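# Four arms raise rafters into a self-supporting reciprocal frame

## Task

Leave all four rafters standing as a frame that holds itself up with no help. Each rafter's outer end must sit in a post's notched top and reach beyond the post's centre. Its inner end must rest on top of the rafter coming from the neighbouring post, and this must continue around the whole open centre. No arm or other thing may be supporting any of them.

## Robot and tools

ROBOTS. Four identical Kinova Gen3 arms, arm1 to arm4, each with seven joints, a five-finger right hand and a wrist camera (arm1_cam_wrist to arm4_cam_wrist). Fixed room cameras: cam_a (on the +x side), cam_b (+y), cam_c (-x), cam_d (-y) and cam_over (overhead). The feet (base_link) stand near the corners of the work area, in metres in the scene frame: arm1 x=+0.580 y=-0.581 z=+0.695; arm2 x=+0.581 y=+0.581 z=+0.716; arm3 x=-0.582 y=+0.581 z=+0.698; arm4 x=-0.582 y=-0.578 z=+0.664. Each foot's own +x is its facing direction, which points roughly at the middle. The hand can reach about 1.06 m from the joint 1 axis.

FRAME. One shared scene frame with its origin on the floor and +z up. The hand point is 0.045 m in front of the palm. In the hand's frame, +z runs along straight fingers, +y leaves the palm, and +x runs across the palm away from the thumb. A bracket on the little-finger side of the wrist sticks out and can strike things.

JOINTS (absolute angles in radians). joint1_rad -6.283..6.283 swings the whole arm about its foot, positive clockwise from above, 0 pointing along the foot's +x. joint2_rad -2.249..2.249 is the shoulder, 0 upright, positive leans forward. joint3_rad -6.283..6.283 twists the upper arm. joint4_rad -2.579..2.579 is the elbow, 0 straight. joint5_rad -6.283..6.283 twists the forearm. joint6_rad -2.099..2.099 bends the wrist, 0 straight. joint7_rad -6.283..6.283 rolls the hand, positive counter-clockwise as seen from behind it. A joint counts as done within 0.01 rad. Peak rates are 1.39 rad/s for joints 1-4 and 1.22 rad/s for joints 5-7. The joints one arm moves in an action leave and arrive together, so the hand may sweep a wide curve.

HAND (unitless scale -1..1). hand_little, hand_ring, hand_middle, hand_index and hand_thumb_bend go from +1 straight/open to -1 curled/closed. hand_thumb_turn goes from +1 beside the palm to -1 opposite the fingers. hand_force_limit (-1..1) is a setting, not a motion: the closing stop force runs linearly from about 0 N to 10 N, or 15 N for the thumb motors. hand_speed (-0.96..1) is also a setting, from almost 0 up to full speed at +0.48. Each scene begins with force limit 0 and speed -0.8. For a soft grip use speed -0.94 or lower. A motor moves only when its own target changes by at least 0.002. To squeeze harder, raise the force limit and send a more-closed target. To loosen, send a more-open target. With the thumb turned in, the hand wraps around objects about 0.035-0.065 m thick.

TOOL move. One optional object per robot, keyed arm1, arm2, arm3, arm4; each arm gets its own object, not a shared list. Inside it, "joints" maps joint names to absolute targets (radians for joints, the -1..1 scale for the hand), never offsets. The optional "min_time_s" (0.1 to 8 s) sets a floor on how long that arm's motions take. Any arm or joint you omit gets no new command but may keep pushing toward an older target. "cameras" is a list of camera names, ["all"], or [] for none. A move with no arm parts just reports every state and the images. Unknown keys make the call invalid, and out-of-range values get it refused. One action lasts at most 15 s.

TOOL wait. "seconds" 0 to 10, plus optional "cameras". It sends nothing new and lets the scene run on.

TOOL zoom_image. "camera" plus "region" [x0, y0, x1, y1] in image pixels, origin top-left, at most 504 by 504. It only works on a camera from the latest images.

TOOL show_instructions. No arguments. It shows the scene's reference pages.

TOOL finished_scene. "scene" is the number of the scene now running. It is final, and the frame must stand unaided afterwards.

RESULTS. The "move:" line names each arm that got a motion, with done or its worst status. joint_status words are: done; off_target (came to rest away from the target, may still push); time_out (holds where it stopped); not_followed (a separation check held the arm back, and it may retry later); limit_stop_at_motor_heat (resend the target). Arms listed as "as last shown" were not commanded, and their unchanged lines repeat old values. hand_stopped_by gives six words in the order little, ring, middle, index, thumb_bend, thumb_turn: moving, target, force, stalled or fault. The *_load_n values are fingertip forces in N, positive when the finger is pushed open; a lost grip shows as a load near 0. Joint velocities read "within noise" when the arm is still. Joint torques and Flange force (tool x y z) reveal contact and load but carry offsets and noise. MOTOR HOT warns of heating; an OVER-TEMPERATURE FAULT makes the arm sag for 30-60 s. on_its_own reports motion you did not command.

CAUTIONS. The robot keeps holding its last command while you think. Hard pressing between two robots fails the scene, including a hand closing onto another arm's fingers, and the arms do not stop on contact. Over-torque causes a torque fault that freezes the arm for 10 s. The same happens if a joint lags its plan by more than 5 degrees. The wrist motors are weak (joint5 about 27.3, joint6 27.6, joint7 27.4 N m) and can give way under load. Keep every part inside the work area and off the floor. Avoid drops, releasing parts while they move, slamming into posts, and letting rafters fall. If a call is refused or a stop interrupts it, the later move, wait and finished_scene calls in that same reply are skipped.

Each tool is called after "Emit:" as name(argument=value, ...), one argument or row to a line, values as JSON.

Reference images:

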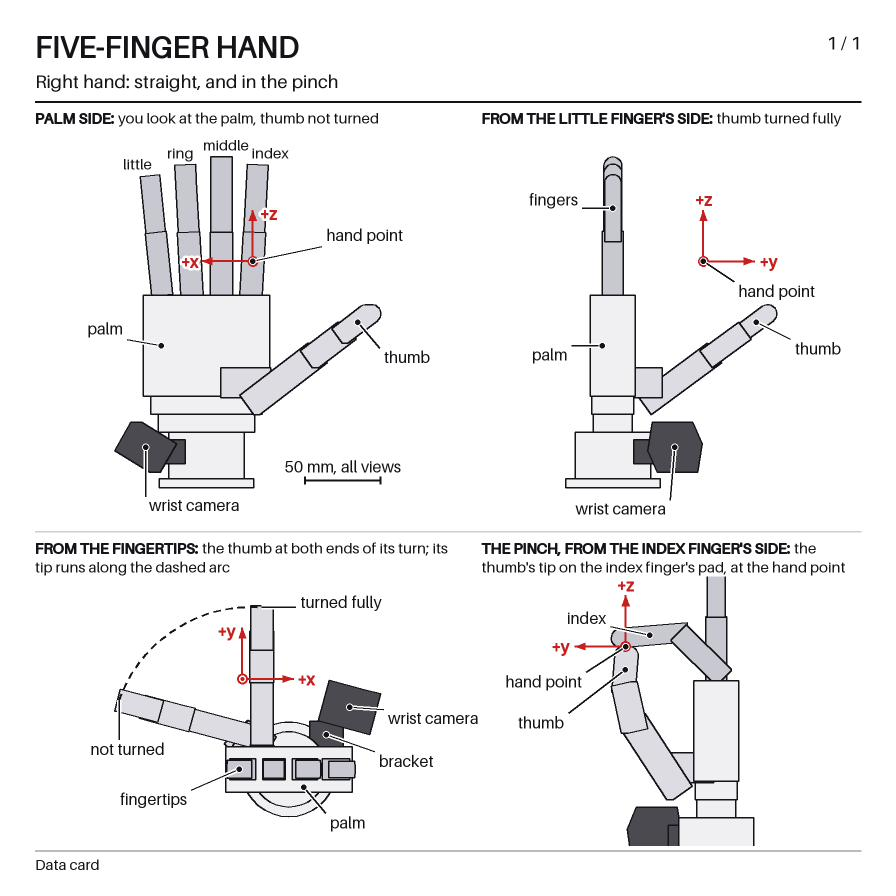

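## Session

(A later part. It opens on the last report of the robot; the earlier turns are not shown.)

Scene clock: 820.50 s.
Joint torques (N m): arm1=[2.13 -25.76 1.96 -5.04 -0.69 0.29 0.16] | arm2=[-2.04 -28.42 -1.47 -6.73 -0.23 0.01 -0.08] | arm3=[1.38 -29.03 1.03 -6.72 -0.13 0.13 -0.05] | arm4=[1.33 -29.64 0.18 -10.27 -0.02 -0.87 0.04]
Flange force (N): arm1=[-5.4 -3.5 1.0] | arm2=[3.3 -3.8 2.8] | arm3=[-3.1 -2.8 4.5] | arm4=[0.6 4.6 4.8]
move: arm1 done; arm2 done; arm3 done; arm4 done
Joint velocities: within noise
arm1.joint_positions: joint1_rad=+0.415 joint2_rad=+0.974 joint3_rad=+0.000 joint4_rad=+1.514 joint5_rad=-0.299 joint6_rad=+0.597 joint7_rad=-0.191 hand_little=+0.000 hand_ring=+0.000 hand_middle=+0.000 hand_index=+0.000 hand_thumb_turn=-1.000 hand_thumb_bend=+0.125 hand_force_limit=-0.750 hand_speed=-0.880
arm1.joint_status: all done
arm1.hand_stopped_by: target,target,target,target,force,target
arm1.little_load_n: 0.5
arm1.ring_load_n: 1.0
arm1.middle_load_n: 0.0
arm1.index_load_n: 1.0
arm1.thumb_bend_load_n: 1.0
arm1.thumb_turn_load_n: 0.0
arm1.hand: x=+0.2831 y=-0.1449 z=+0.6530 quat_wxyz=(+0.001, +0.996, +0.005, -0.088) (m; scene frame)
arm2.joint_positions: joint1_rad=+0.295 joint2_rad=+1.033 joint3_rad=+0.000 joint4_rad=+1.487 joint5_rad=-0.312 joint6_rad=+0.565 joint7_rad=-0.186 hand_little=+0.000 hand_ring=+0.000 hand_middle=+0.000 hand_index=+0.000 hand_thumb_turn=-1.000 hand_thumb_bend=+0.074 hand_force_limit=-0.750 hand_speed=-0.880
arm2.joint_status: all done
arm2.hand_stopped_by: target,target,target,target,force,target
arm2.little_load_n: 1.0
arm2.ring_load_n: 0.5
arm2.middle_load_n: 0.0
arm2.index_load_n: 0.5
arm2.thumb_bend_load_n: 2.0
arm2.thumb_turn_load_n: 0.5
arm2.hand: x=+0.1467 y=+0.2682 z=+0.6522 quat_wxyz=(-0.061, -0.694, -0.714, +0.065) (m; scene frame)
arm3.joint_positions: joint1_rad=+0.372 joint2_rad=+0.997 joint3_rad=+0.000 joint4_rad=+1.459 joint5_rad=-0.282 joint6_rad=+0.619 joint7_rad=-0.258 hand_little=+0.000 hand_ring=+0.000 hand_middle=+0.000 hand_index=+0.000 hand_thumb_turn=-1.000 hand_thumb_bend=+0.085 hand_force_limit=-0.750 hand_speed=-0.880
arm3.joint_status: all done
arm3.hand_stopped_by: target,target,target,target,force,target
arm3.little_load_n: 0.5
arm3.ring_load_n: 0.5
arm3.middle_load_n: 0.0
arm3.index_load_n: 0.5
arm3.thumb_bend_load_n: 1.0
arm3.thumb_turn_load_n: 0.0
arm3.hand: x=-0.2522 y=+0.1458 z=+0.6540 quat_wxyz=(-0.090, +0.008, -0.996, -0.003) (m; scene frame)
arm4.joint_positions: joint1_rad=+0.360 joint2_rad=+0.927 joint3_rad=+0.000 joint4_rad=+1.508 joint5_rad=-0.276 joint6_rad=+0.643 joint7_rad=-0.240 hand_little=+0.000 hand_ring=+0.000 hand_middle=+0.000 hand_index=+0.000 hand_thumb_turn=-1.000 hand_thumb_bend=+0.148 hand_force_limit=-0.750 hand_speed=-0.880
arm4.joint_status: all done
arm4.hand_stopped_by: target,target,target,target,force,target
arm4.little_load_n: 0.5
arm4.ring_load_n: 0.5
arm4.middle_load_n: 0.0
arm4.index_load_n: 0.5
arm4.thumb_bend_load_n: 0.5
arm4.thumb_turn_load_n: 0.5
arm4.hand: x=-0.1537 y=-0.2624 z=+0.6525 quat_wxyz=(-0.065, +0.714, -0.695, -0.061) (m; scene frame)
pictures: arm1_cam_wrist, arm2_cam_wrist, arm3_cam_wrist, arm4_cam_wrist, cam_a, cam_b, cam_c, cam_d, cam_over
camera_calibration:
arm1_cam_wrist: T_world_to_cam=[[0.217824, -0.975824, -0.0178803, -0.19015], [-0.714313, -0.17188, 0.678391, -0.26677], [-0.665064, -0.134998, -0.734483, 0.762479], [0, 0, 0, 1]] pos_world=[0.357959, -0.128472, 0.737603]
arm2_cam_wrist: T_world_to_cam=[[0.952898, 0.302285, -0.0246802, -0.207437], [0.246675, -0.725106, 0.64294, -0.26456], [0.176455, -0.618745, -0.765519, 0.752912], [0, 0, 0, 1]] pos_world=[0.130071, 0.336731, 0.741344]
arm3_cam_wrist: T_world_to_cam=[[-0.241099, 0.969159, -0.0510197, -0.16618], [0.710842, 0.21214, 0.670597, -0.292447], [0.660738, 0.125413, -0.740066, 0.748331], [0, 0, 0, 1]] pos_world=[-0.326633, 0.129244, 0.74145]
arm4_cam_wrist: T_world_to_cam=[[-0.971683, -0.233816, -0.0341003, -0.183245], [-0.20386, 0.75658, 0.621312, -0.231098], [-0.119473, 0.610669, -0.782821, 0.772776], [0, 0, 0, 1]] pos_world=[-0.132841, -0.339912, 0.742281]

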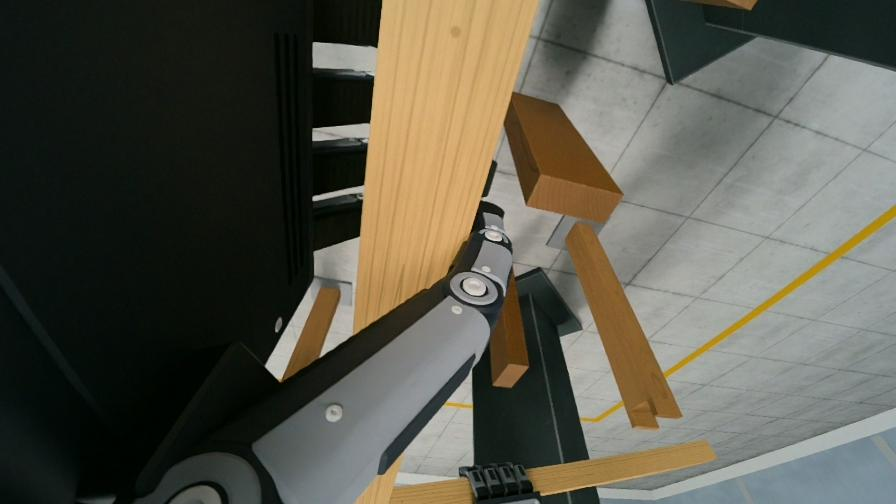

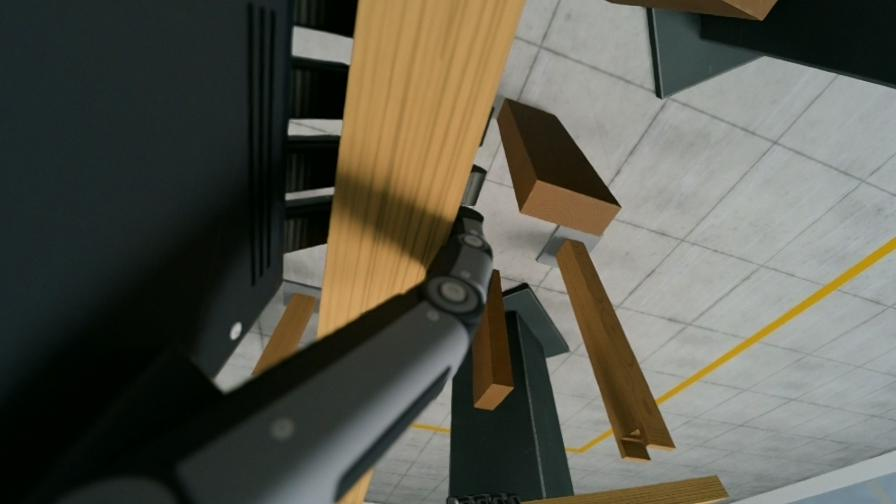

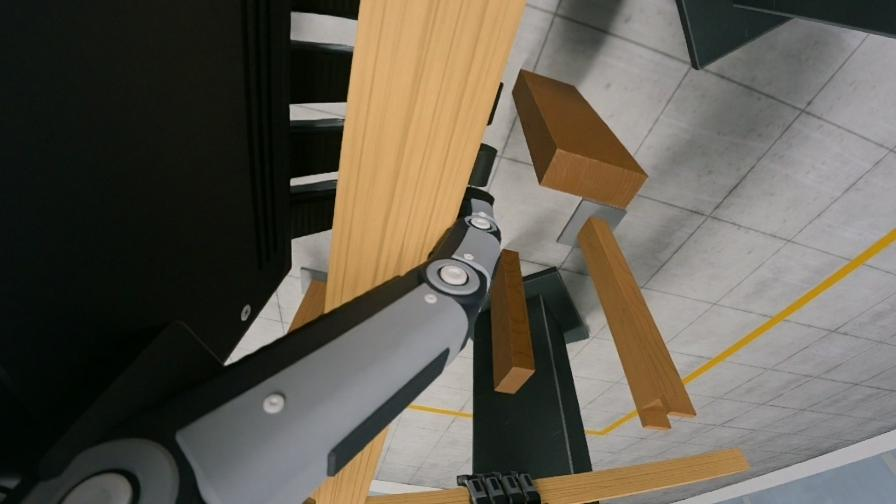

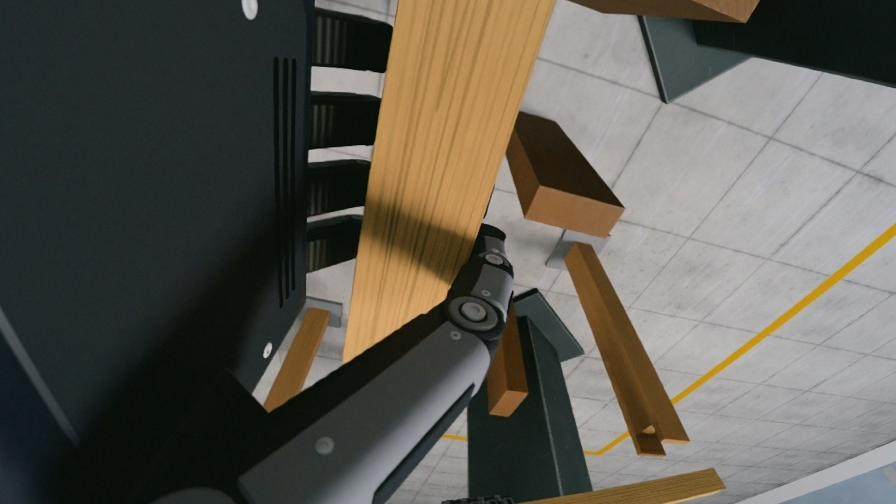

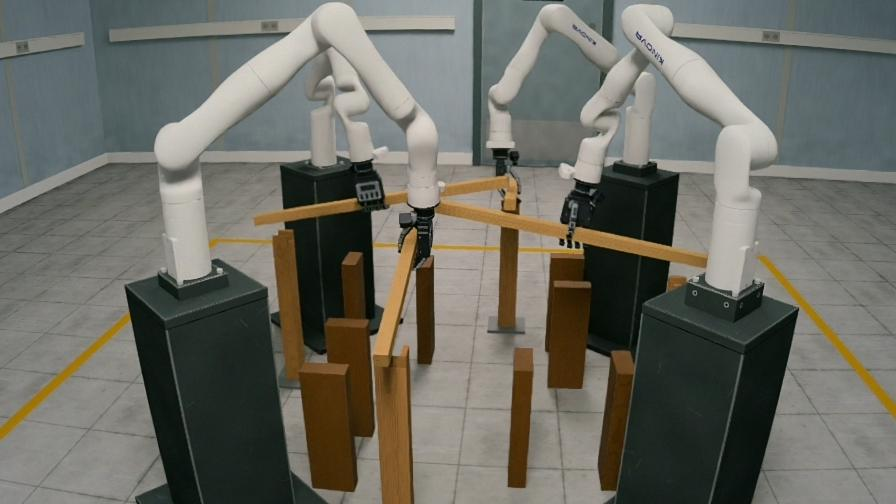

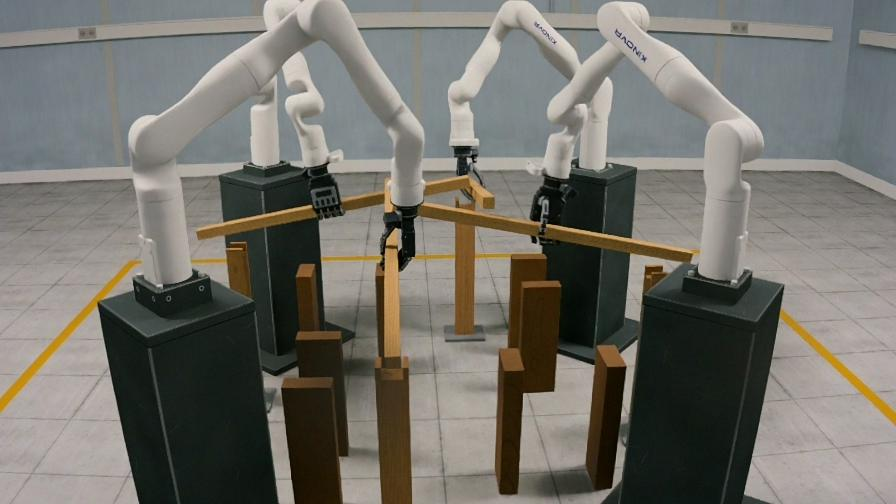

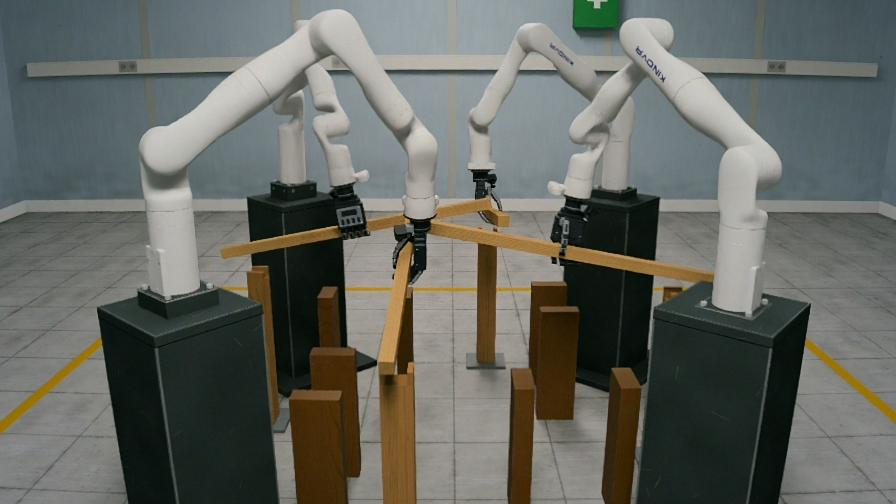

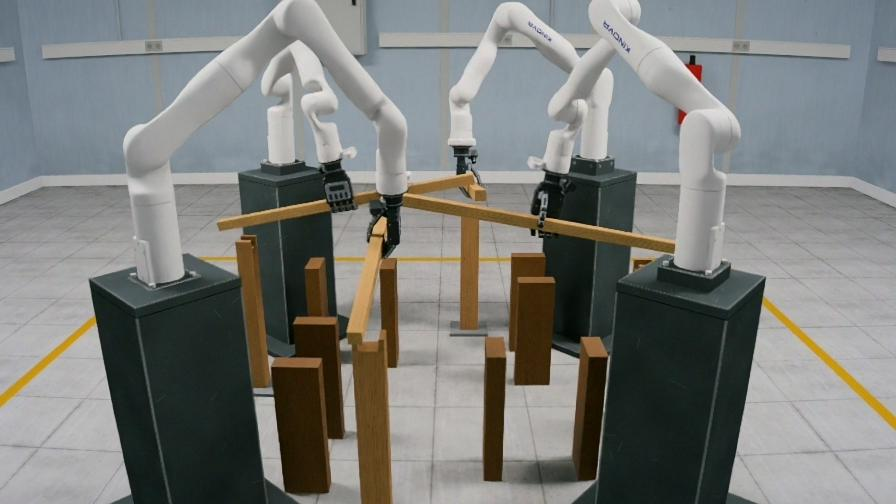

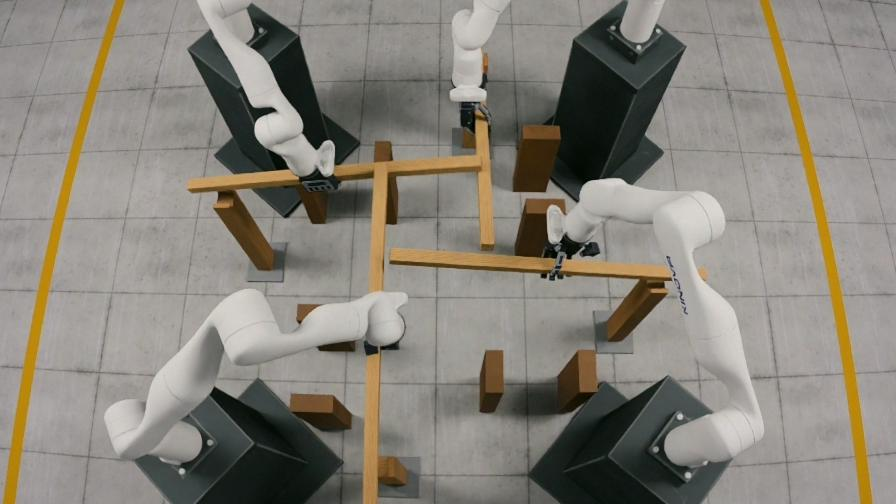

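Emit:
zoom_image(
  camera="cam_c",
  region=[370, 255, 430, 315],
)

Emit:
zoom_image(
  camera="cam_c",
  region=[370, 345, 430, 405],
)

Emit:
zoom_image(
  camera="cam_d",
  region=[345, 225, 405, 285],
)

Emit:
zoom_image(
  camera="cam_d",
  region=[340, 310, 400, 370],
)

Emit:
zoom_image(
  camera="cam_over",
  region=[180, 160, 260, 240],
)

Emit:
zoom_image(
  camera="cam_over",
  region=[640, 250, 720, 330],
)

Emit:
zoom_image(
  camera="cam_over",
  region=[350, 424, 430, 504],
)

Emit:
zoom_image(
  camera="cam_a",
  region=[365, 240, 425, 300],
)

Emit:
zoom_image(
  camera="cam_a",
  region=[360, 340, 420, 400],
)

Emit:
zoom_image(
  camera="cam_b",
  region=[365, 240, 425, 300],
)

Emit:
zoom_image(
  camera="cam_b",
  region=[360, 340, 420, 400],
)

Scaled by 8.400 from the camera's 896x504 image, which has a finer 1280x720 frame.

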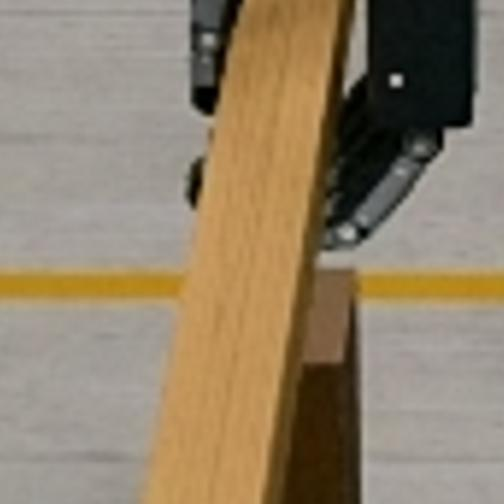

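Scaled by 8.400 from the camera's 896x504 image, which has a finer 1280x720 frame.

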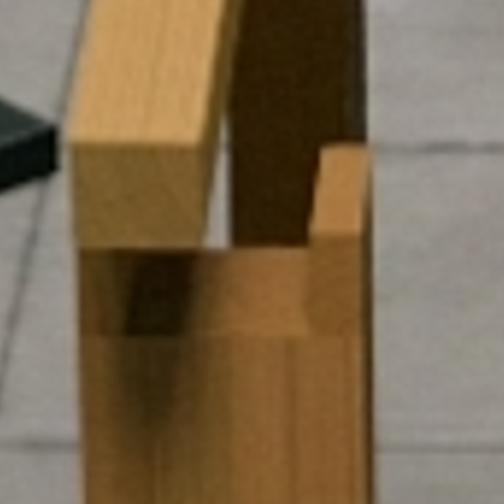

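Scaled by 8.400 from the camera's 896x504 image, which has a finer 1280x720 frame.

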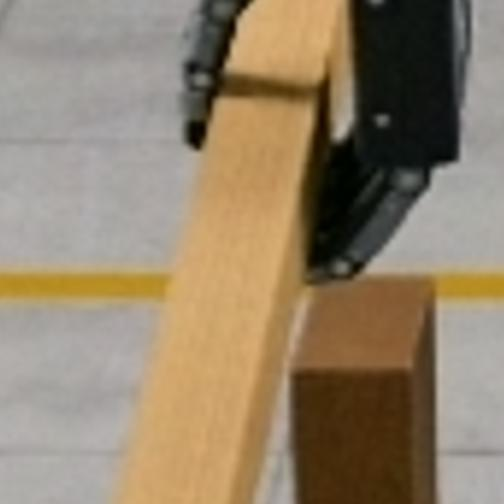

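Scaled by 8.400 from the camera's 896x504 image, which has a finer 1280x720 frame.

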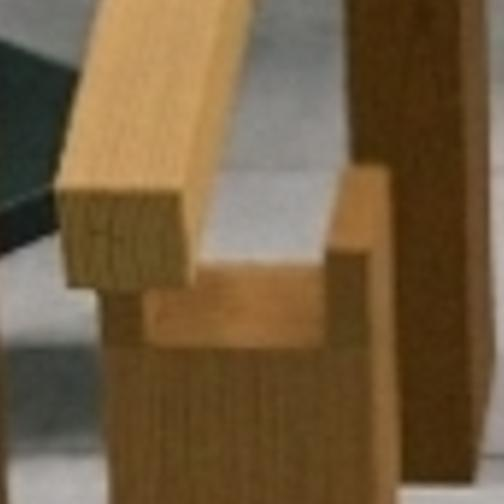

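Scaled by 6.300 from the camera's 896x504 image, which has a finer 1280x720 frame.

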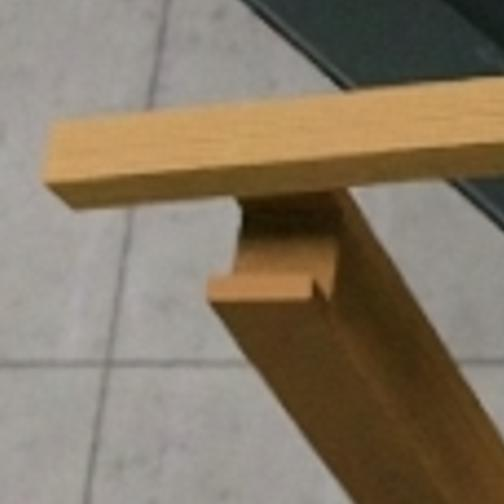

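Scaled by 6.300 from the camera's 896x504 image, which has a finer 1280x720 frame.

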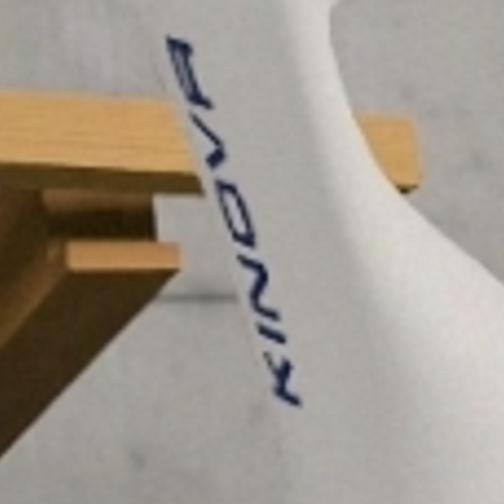

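Scaled by 6.300 from the camera's 896x504 image, which has a finer 1280x720 frame.

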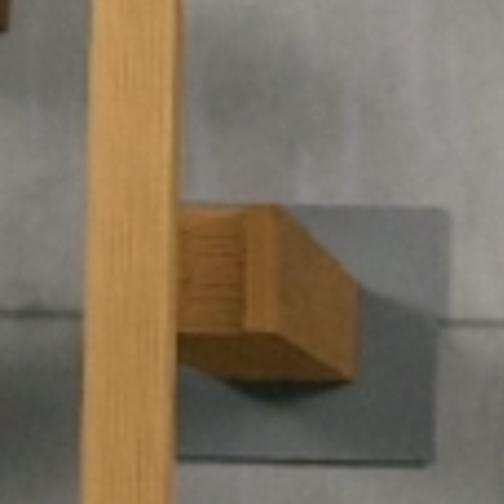

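Scaled by 8.400 from the camera's 896x504 image, which has a finer 1280x720 frame.

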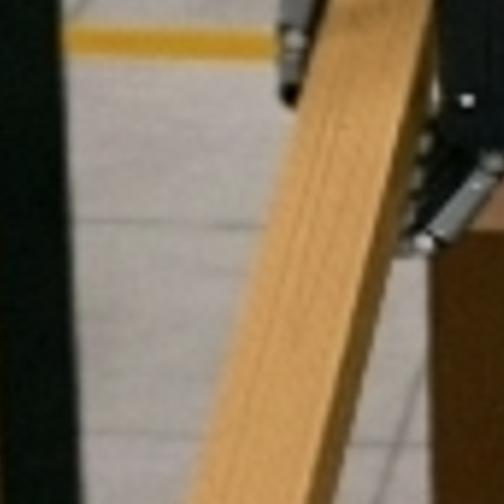

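Scaled by 8.400 from the camera's 896x504 image, which has a finer 1280x720 frame.

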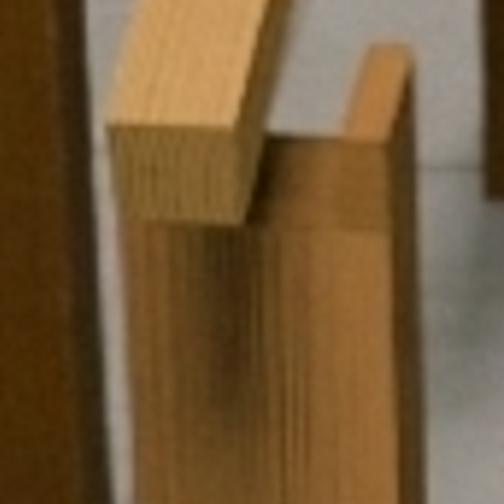

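Scaled by 8.400 from the camera's 896x504 image, which has a finer 1280x720 frame.

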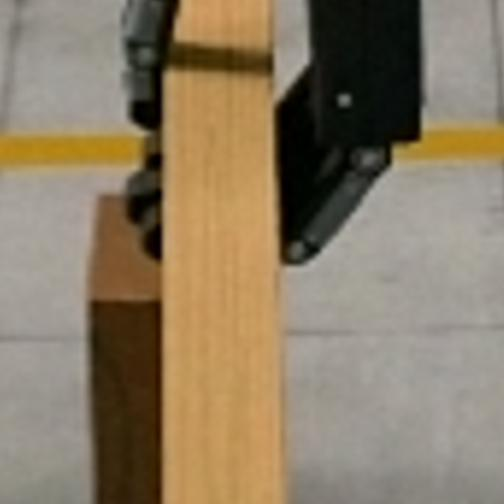

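Scaled by 8.400 from the camera's 896x504 image, which has a finer 1280x720 frame.

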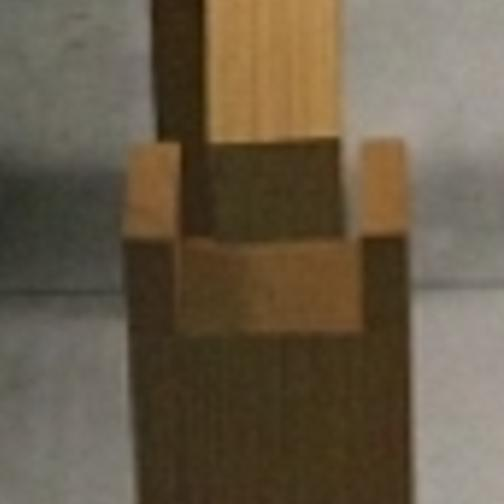

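Emit:
zoom_image(
  camera="cam_a",
  region=[400, 170, 540, 240],
)

Emit:
zoom_image(
  camera="cam_b",
  region=[370, 170, 510, 240],
)

Emit:
zoom_image(
  camera="cam_c",
  region=[390, 190, 530, 260],
)

Emit:
zoom_image(
  camera="cam_d",
  region=[360, 160, 500, 230],
)

Scaled by 3.600 from the camera's 896x504 image, which has a finer 1280x720 frame.

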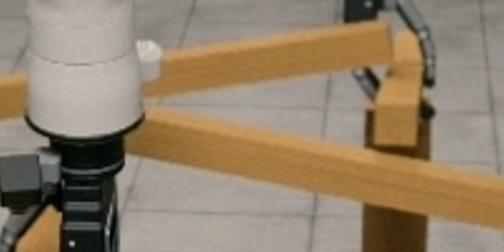

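Scaled by 3.600 from the camera's 896x504 image, which has a finer 1280x720 frame.

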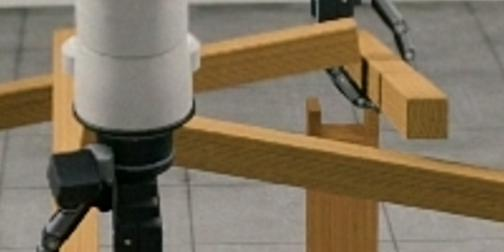

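Scaled by 3.600 from the camera's 896x504 image, which has a finer 1280x720 frame.

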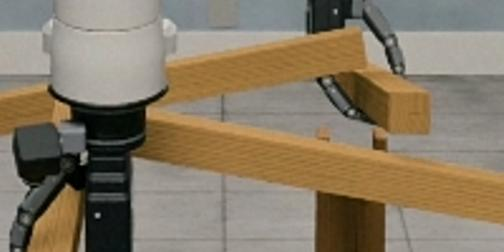

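Scaled by 3.600 from the camera's 896x504 image, which has a finer 1280x720 frame.

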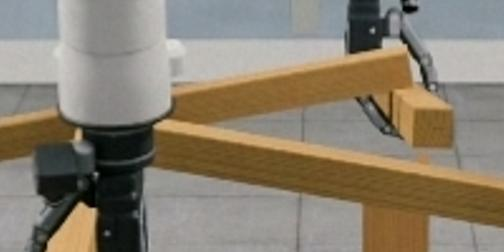

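Emit:
move(
  arm1={"joints":{"joint1_rad":0.3119,"joint2_rad":1.0155,"joint4_rad":1.3807,"joint5_rad":-0.3205,"joint6_rad":0.6539,"joint7_rad":-0.2916},"min_time_s":5},
  arm2={"joints":{"joint1_rad":0.2146,"joint2_rad":1.0564,"joint4_rad":1.3974,"joint5_rad":-0.3474,"joint6_rad":0.6013,"joint7_rad":-0.2499},"min_time_s":5},
  arm3={"joints":{"joint1_rad":0.3181,"joint2_rad":1.0184,"joint4_rad":1.3840,"joint5_rad":-0.3246,"joint6_rad":0.6515,"joint7_rad":-0.2716},"min_time_s":5},
  arm4={"joints":{"joint1_rad":0.2987,"joint2_rad":0.9706,"joint4_rad":1.3785,"joint5_rad":-0.3062,"joint6_rad":0.7063,"joint7_rad":-0.2767},"min_time_s":5},
  cameras=["all"],
)

Emit:
zoom_image(
  camera="cam_a",
  region=[360, 240, 440, 380],
)

Emit:
zoom_image(
  camera="cam_b",
  region=[360, 240, 440, 380],
)

Emit:
zoom_image(
  camera="cam_c",
  region=[360, 250, 440, 390],
)

Emit:
zoom_image(
  camera="cam_d",
  region=[335, 220, 415, 360],
)

Emit:
zoom_image(
  camera="cam_over",
  region=[340, 140, 500, 300],
)

Scene clock: 1025.37 s.
Joint torques (N m): arm1=[2.18 -27.28 1.92 -5.94 -0.8 0.13 0.16] | arm2=[-2 -29.52 -1.61 -7.46 -0.33 -0.04 -0.08] | arm3=[1.32 -29.96 0.91 -7.35 -0.26 0.09 -0.04] | arm4=[1.46 -31.11 0.04 -11.13 -0.18 -0.93 0.04]
Flange force (N): arm1=[-5.9 -3.6 1.4] | arm2=[2.8 -4.1 2.9] | arm3=[-2.9 -2.7 4.7] | arm4=[1.1 4.8 4.6]
move: arm1 done; arm2 done; arm3 done; arm4 done
Joint velocities: within noise
arm1.joint_positions: joint1_rad=+0.312 joint2_rad=+1.015 joint3_rad=+0.000 joint4_rad=+1.381 joint5_rad=-0.320 joint6_rad=+0.654 joint7_rad=-0.292 hand_little=+0.000 hand_ring=+0.000 hand_middle=+0.000 hand_index=+0.000 hand_thumb_turn=-1.000 hand_thumb_bend=+0.125 hand_force_limit=-0.750 hand_speed=-0.880
arm1.joint_status: all done
arm1.hand_stopped_by: target,target,target,target,force,target
arm1.little_load_n: 0.5
arm1.ring_load_n: 1.0
arm1.middle_load_n: 0.0
arm1.index_load_n: 0.5
arm1.thumb_bend_load_n: 1.0
arm1.thumb_turn_load_n: 0.0
arm1.hand: x=+0.2036 y=-0.1419 z=+0.6606 quat_wxyz=(+0.001, +0.994, +0.004, -0.109) (m; scene frame)
arm2.joint_positions: joint1_rad=+0.215 joint2_rad=+1.056 joint3_rad=+0.000 joint4_rad=+1.397 joint5_rad=-0.347 joint6_rad=+0.601 joint7_rad=-0.250 hand_little=+0.000 hand_ring=+0.000 hand_middle=+0.000 hand_index=+0.000 hand_thumb_turn=-1.000 hand_thumb_bend=+0.074 hand_force_limit=-0.750 hand_speed=-0.880
arm2.joint_status: all done
arm2.hand_stopped_by: target,target,target,target,force,target
arm2.little_load_n: 1.0
arm2.ring_load_n: 0.5
arm2.middle_load_n: 0.0
arm2.index_load_n: 1.0
arm2.thumb_bend_load_n: 2.0
arm2.thumb_turn_load_n: 0.5
arm2.hand: x=+0.1485 y=+0.2045 z=+0.6597 quat_wxyz=(-0.075, -0.694, -0.712, +0.080) (m; scene frame)
arm3.joint_positions: joint1_rad=+0.318 joint2_rad=+1.018 joint3_rad=+0.000 joint4_rad=+1.384 joint5_rad=-0.325 joint6_rad=+0.652 joint7_rad=-0.272 hand_little=+0.000 hand_ring=+0.000 hand_middle=+0.000 hand_index=+0.000 hand_thumb_turn=-1.000 hand_thumb_bend=+0.085 hand_force_limit=-0.750 hand_speed=-0.880
arm3.joint_status: all done
arm3.hand_stopped_by: target,target,target,target,force,target
arm3.little_load_n: 0.5
arm3.ring_load_n: 0.5
arm3.middle_load_n: 0.0
arm3.index_load_n: 0.5
arm3.thumb_bend_load_n: 1.0
arm3.thumb_turn_load_n: 0.0
arm3.hand: x=-0.2046 y=+0.1463 z=+0.6613 quat_wxyz=(-0.110, +0.015, -0.994, -0.004) (m; scene frame)
arm4.joint_positions: joint1_rad=+0.299 joint2_rad=+0.971 joint3_rad=+0.000 joint4_rad=+1.378 joint5_rad=-0.306 joint6_rad=+0.706 joint7_rad=-0.277 hand_little=+0.000 hand_ring=+0.000 hand_middle=+0.000 hand_index=+0.000 hand_thumb_turn=-1.000 hand_thumb_bend=+0.148 hand_force_limit=-0.750 hand_speed=-0.880
arm4.joint_status: all done
arm4.hand_stopped_by: target,target,target,target,force,target
arm4.little_load_n: 0.0
arm4.ring_load_n: 1.0
arm4.middle_load_n: 0.0
arm4.index_load_n: 0.5
arm4.thumb_bend_load_n: 0.5
arm4.thumb_turn_load_n: 0.0
arm4.hand: x=-0.1444 y=-0.2051 z=+0.6600 quat_wxyz=(-0.079, +0.718, -0.688, -0.076) (m; scene frame)
pictures: arm1_cam_wrist, arm2_cam_wrist, arm3_cam_wrist, arm4_cam_wrist, cam_a, cam_b, cam_c, cam_d, cam_over
camera_calibration:
arm1_cam_wrist: T_world_to_cam=[[0.215398, -0.976163, -0.0266277, -0.163547], [-0.685528, -0.170574, 0.707782, -0.353286], [-0.695453, -0.134201, -0.705928, 0.702958], [0, 0, 0, 1]] pos_world=[0.281914, -0.125572, 0.741933]
arm2_cam_wrist: T_world_to_cam=[[0.953734, 0.298457, -0.0362592, -0.181494], [0.244081, -0.69821, 0.672999, -0.340949], [0.175544, -0.650712, -0.738755, 0.707834], [0, 0, 0, 1]] pos_world=[0.13206, 0.27671, 0.745793]
arm3_cam_wrist: T_world_to_cam=[[-0.252922, 0.965598, -0.06042, -0.15047], [0.678923, 0.22163, 0.69996, -0.358606], [0.689271, 0.136014, -0.711622, 0.707728], [0, 0, 0, 1]] pos_world=[-0.282408, 0.128511, 0.745553]
arm4_cam_wrist: T_world_to_cam=[[-0.967893, -0.247699, -0.0427492, -0.15722], [-0.214782, 0.726644, 0.652577, -0.305529], [-0.13058, 0.640807, -0.756515, 0.732067], [0, 0, 0, 1]] pos_world=[-0.122202, -0.286046, 0.74648]

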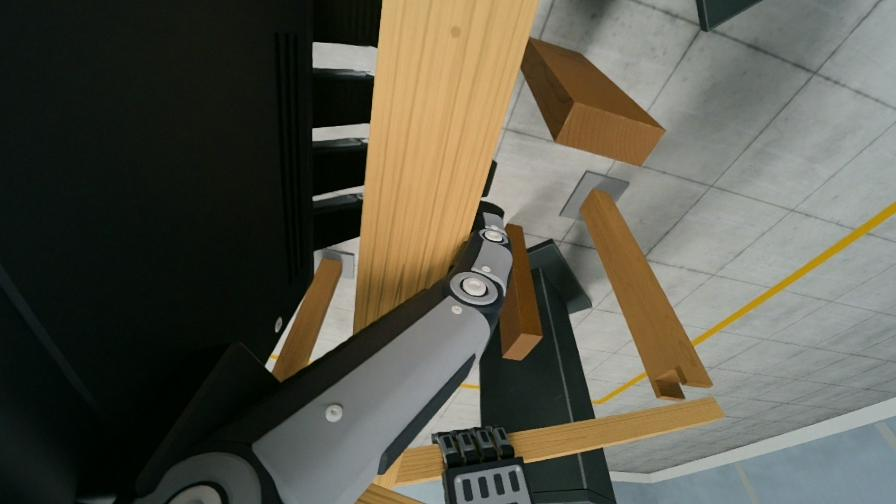

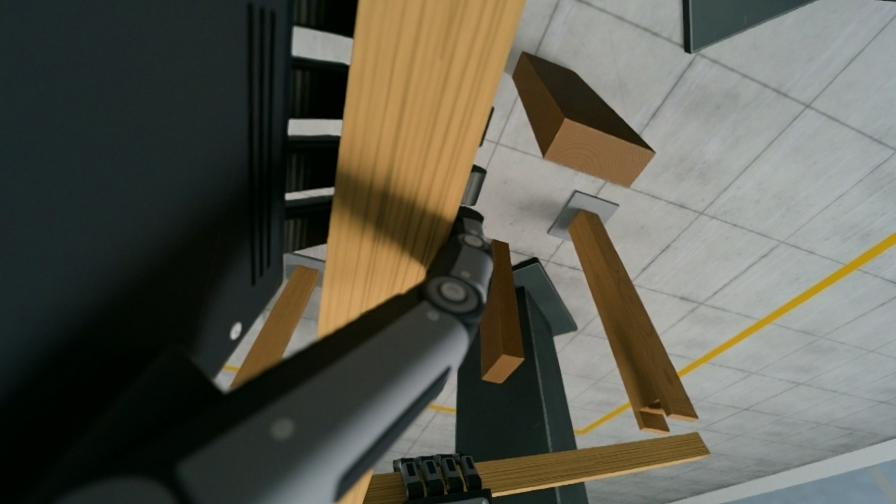

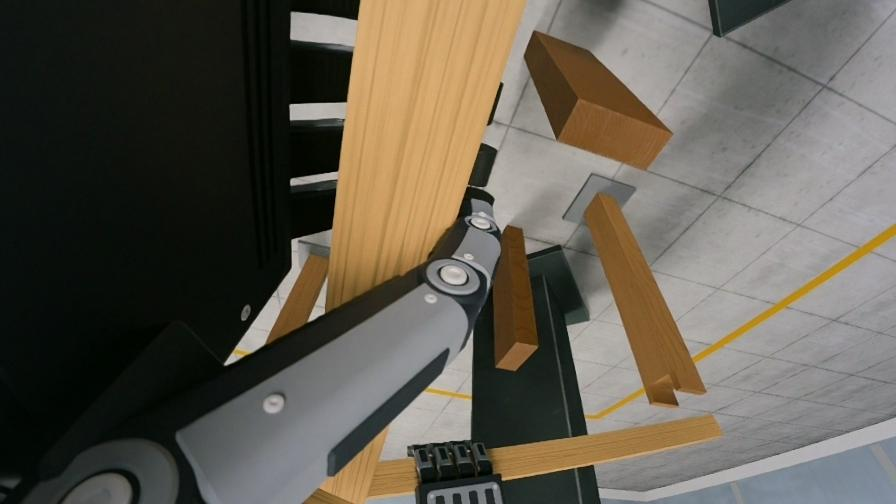

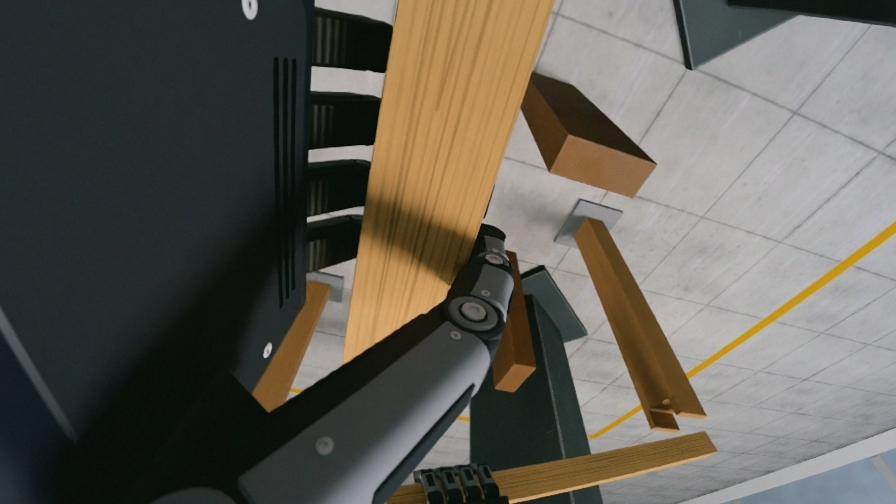

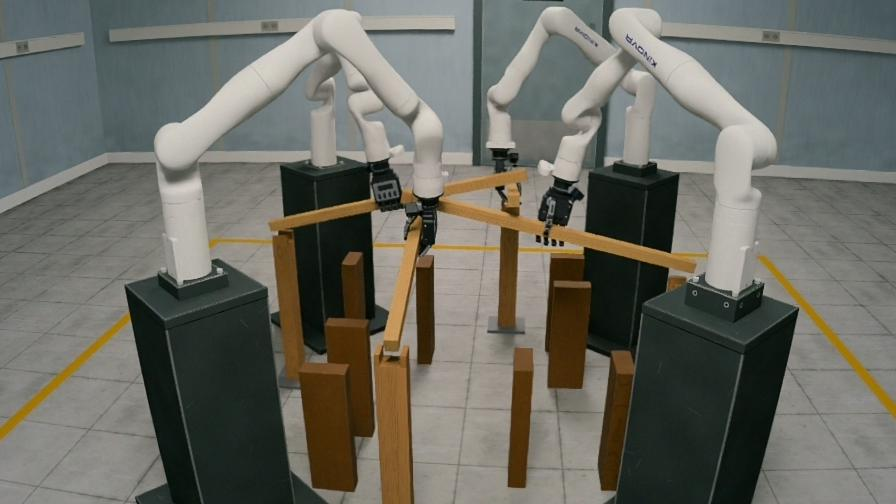

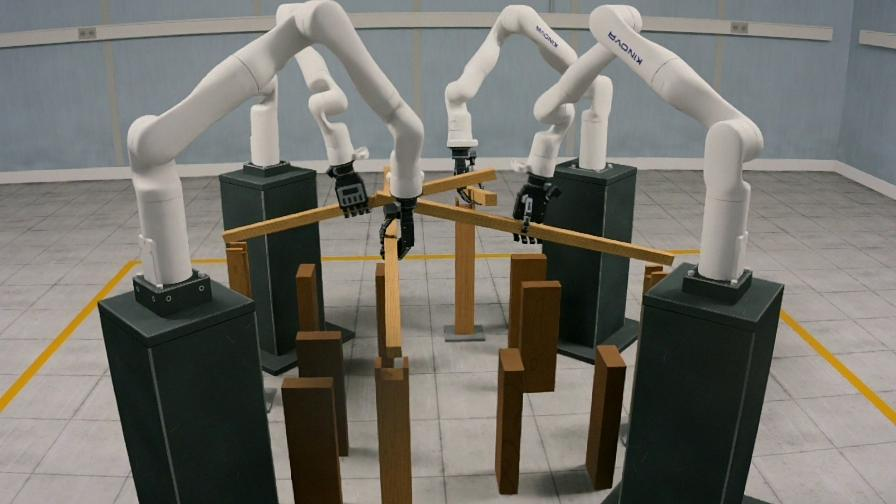

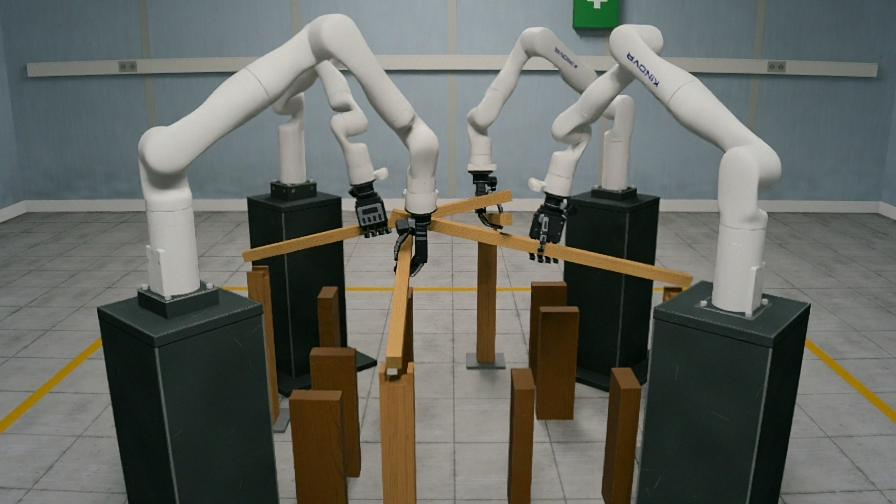

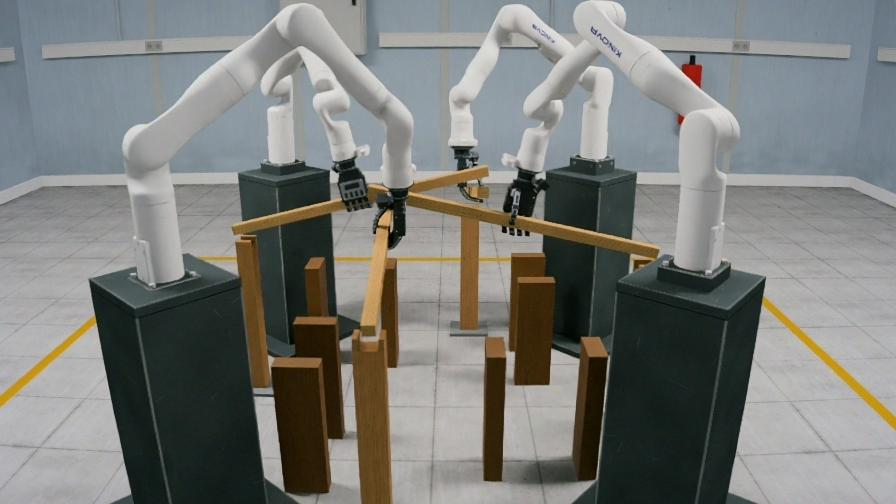

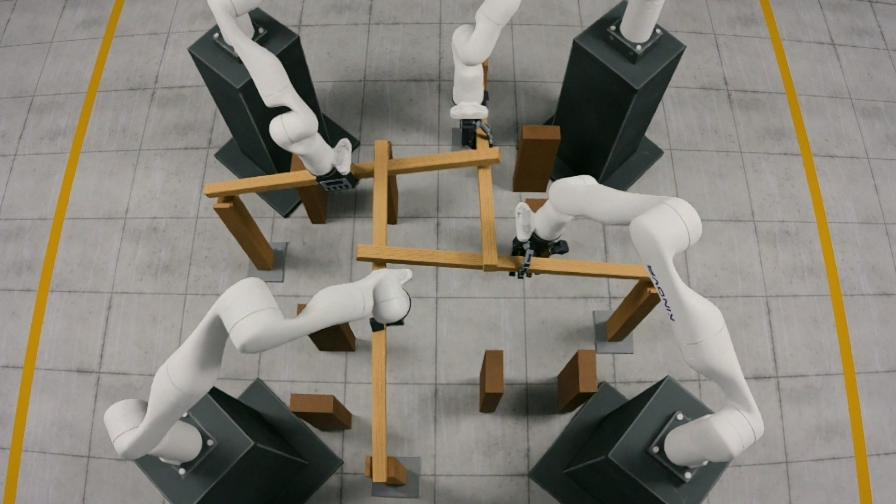

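Scaled by 3.600 from the camera's 896x504 image, which has a finer 1280x720 frame.

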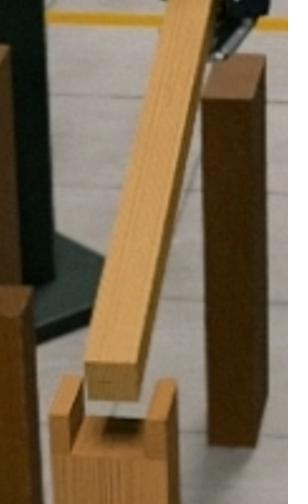

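Scaled by 3.600 from the camera's 896x504 image, which has a finer 1280x720 frame.

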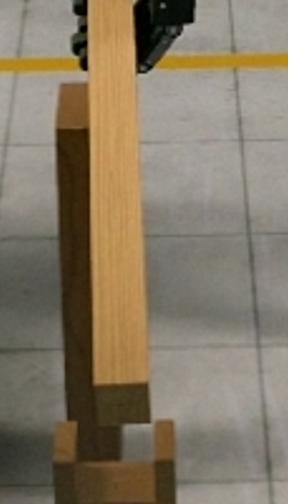

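Scaled by 3.600 from the camera's 896x504 image, which has a finer 1280x720 frame.

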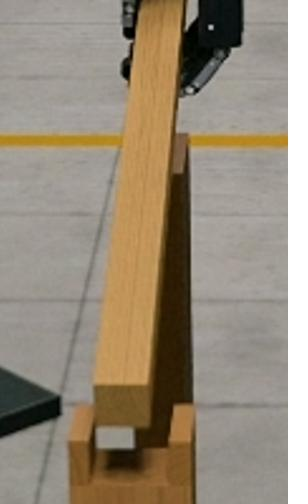

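Scaled by 3.600 from the camera's 896x504 image, which has a finer 1280x720 frame.

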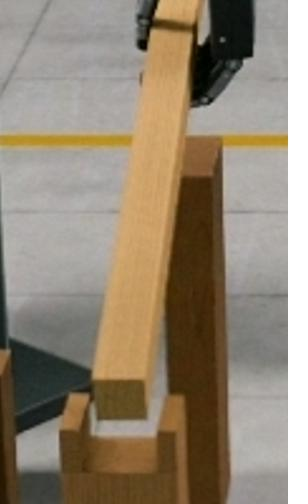

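Scaled by 3.150 from the camera's 896x504 image, which has a finer 1280x720 frame.

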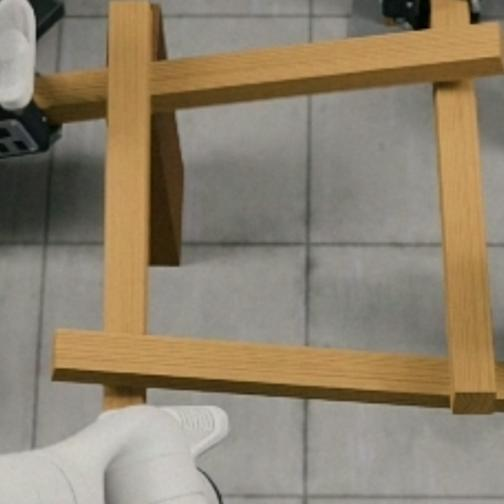

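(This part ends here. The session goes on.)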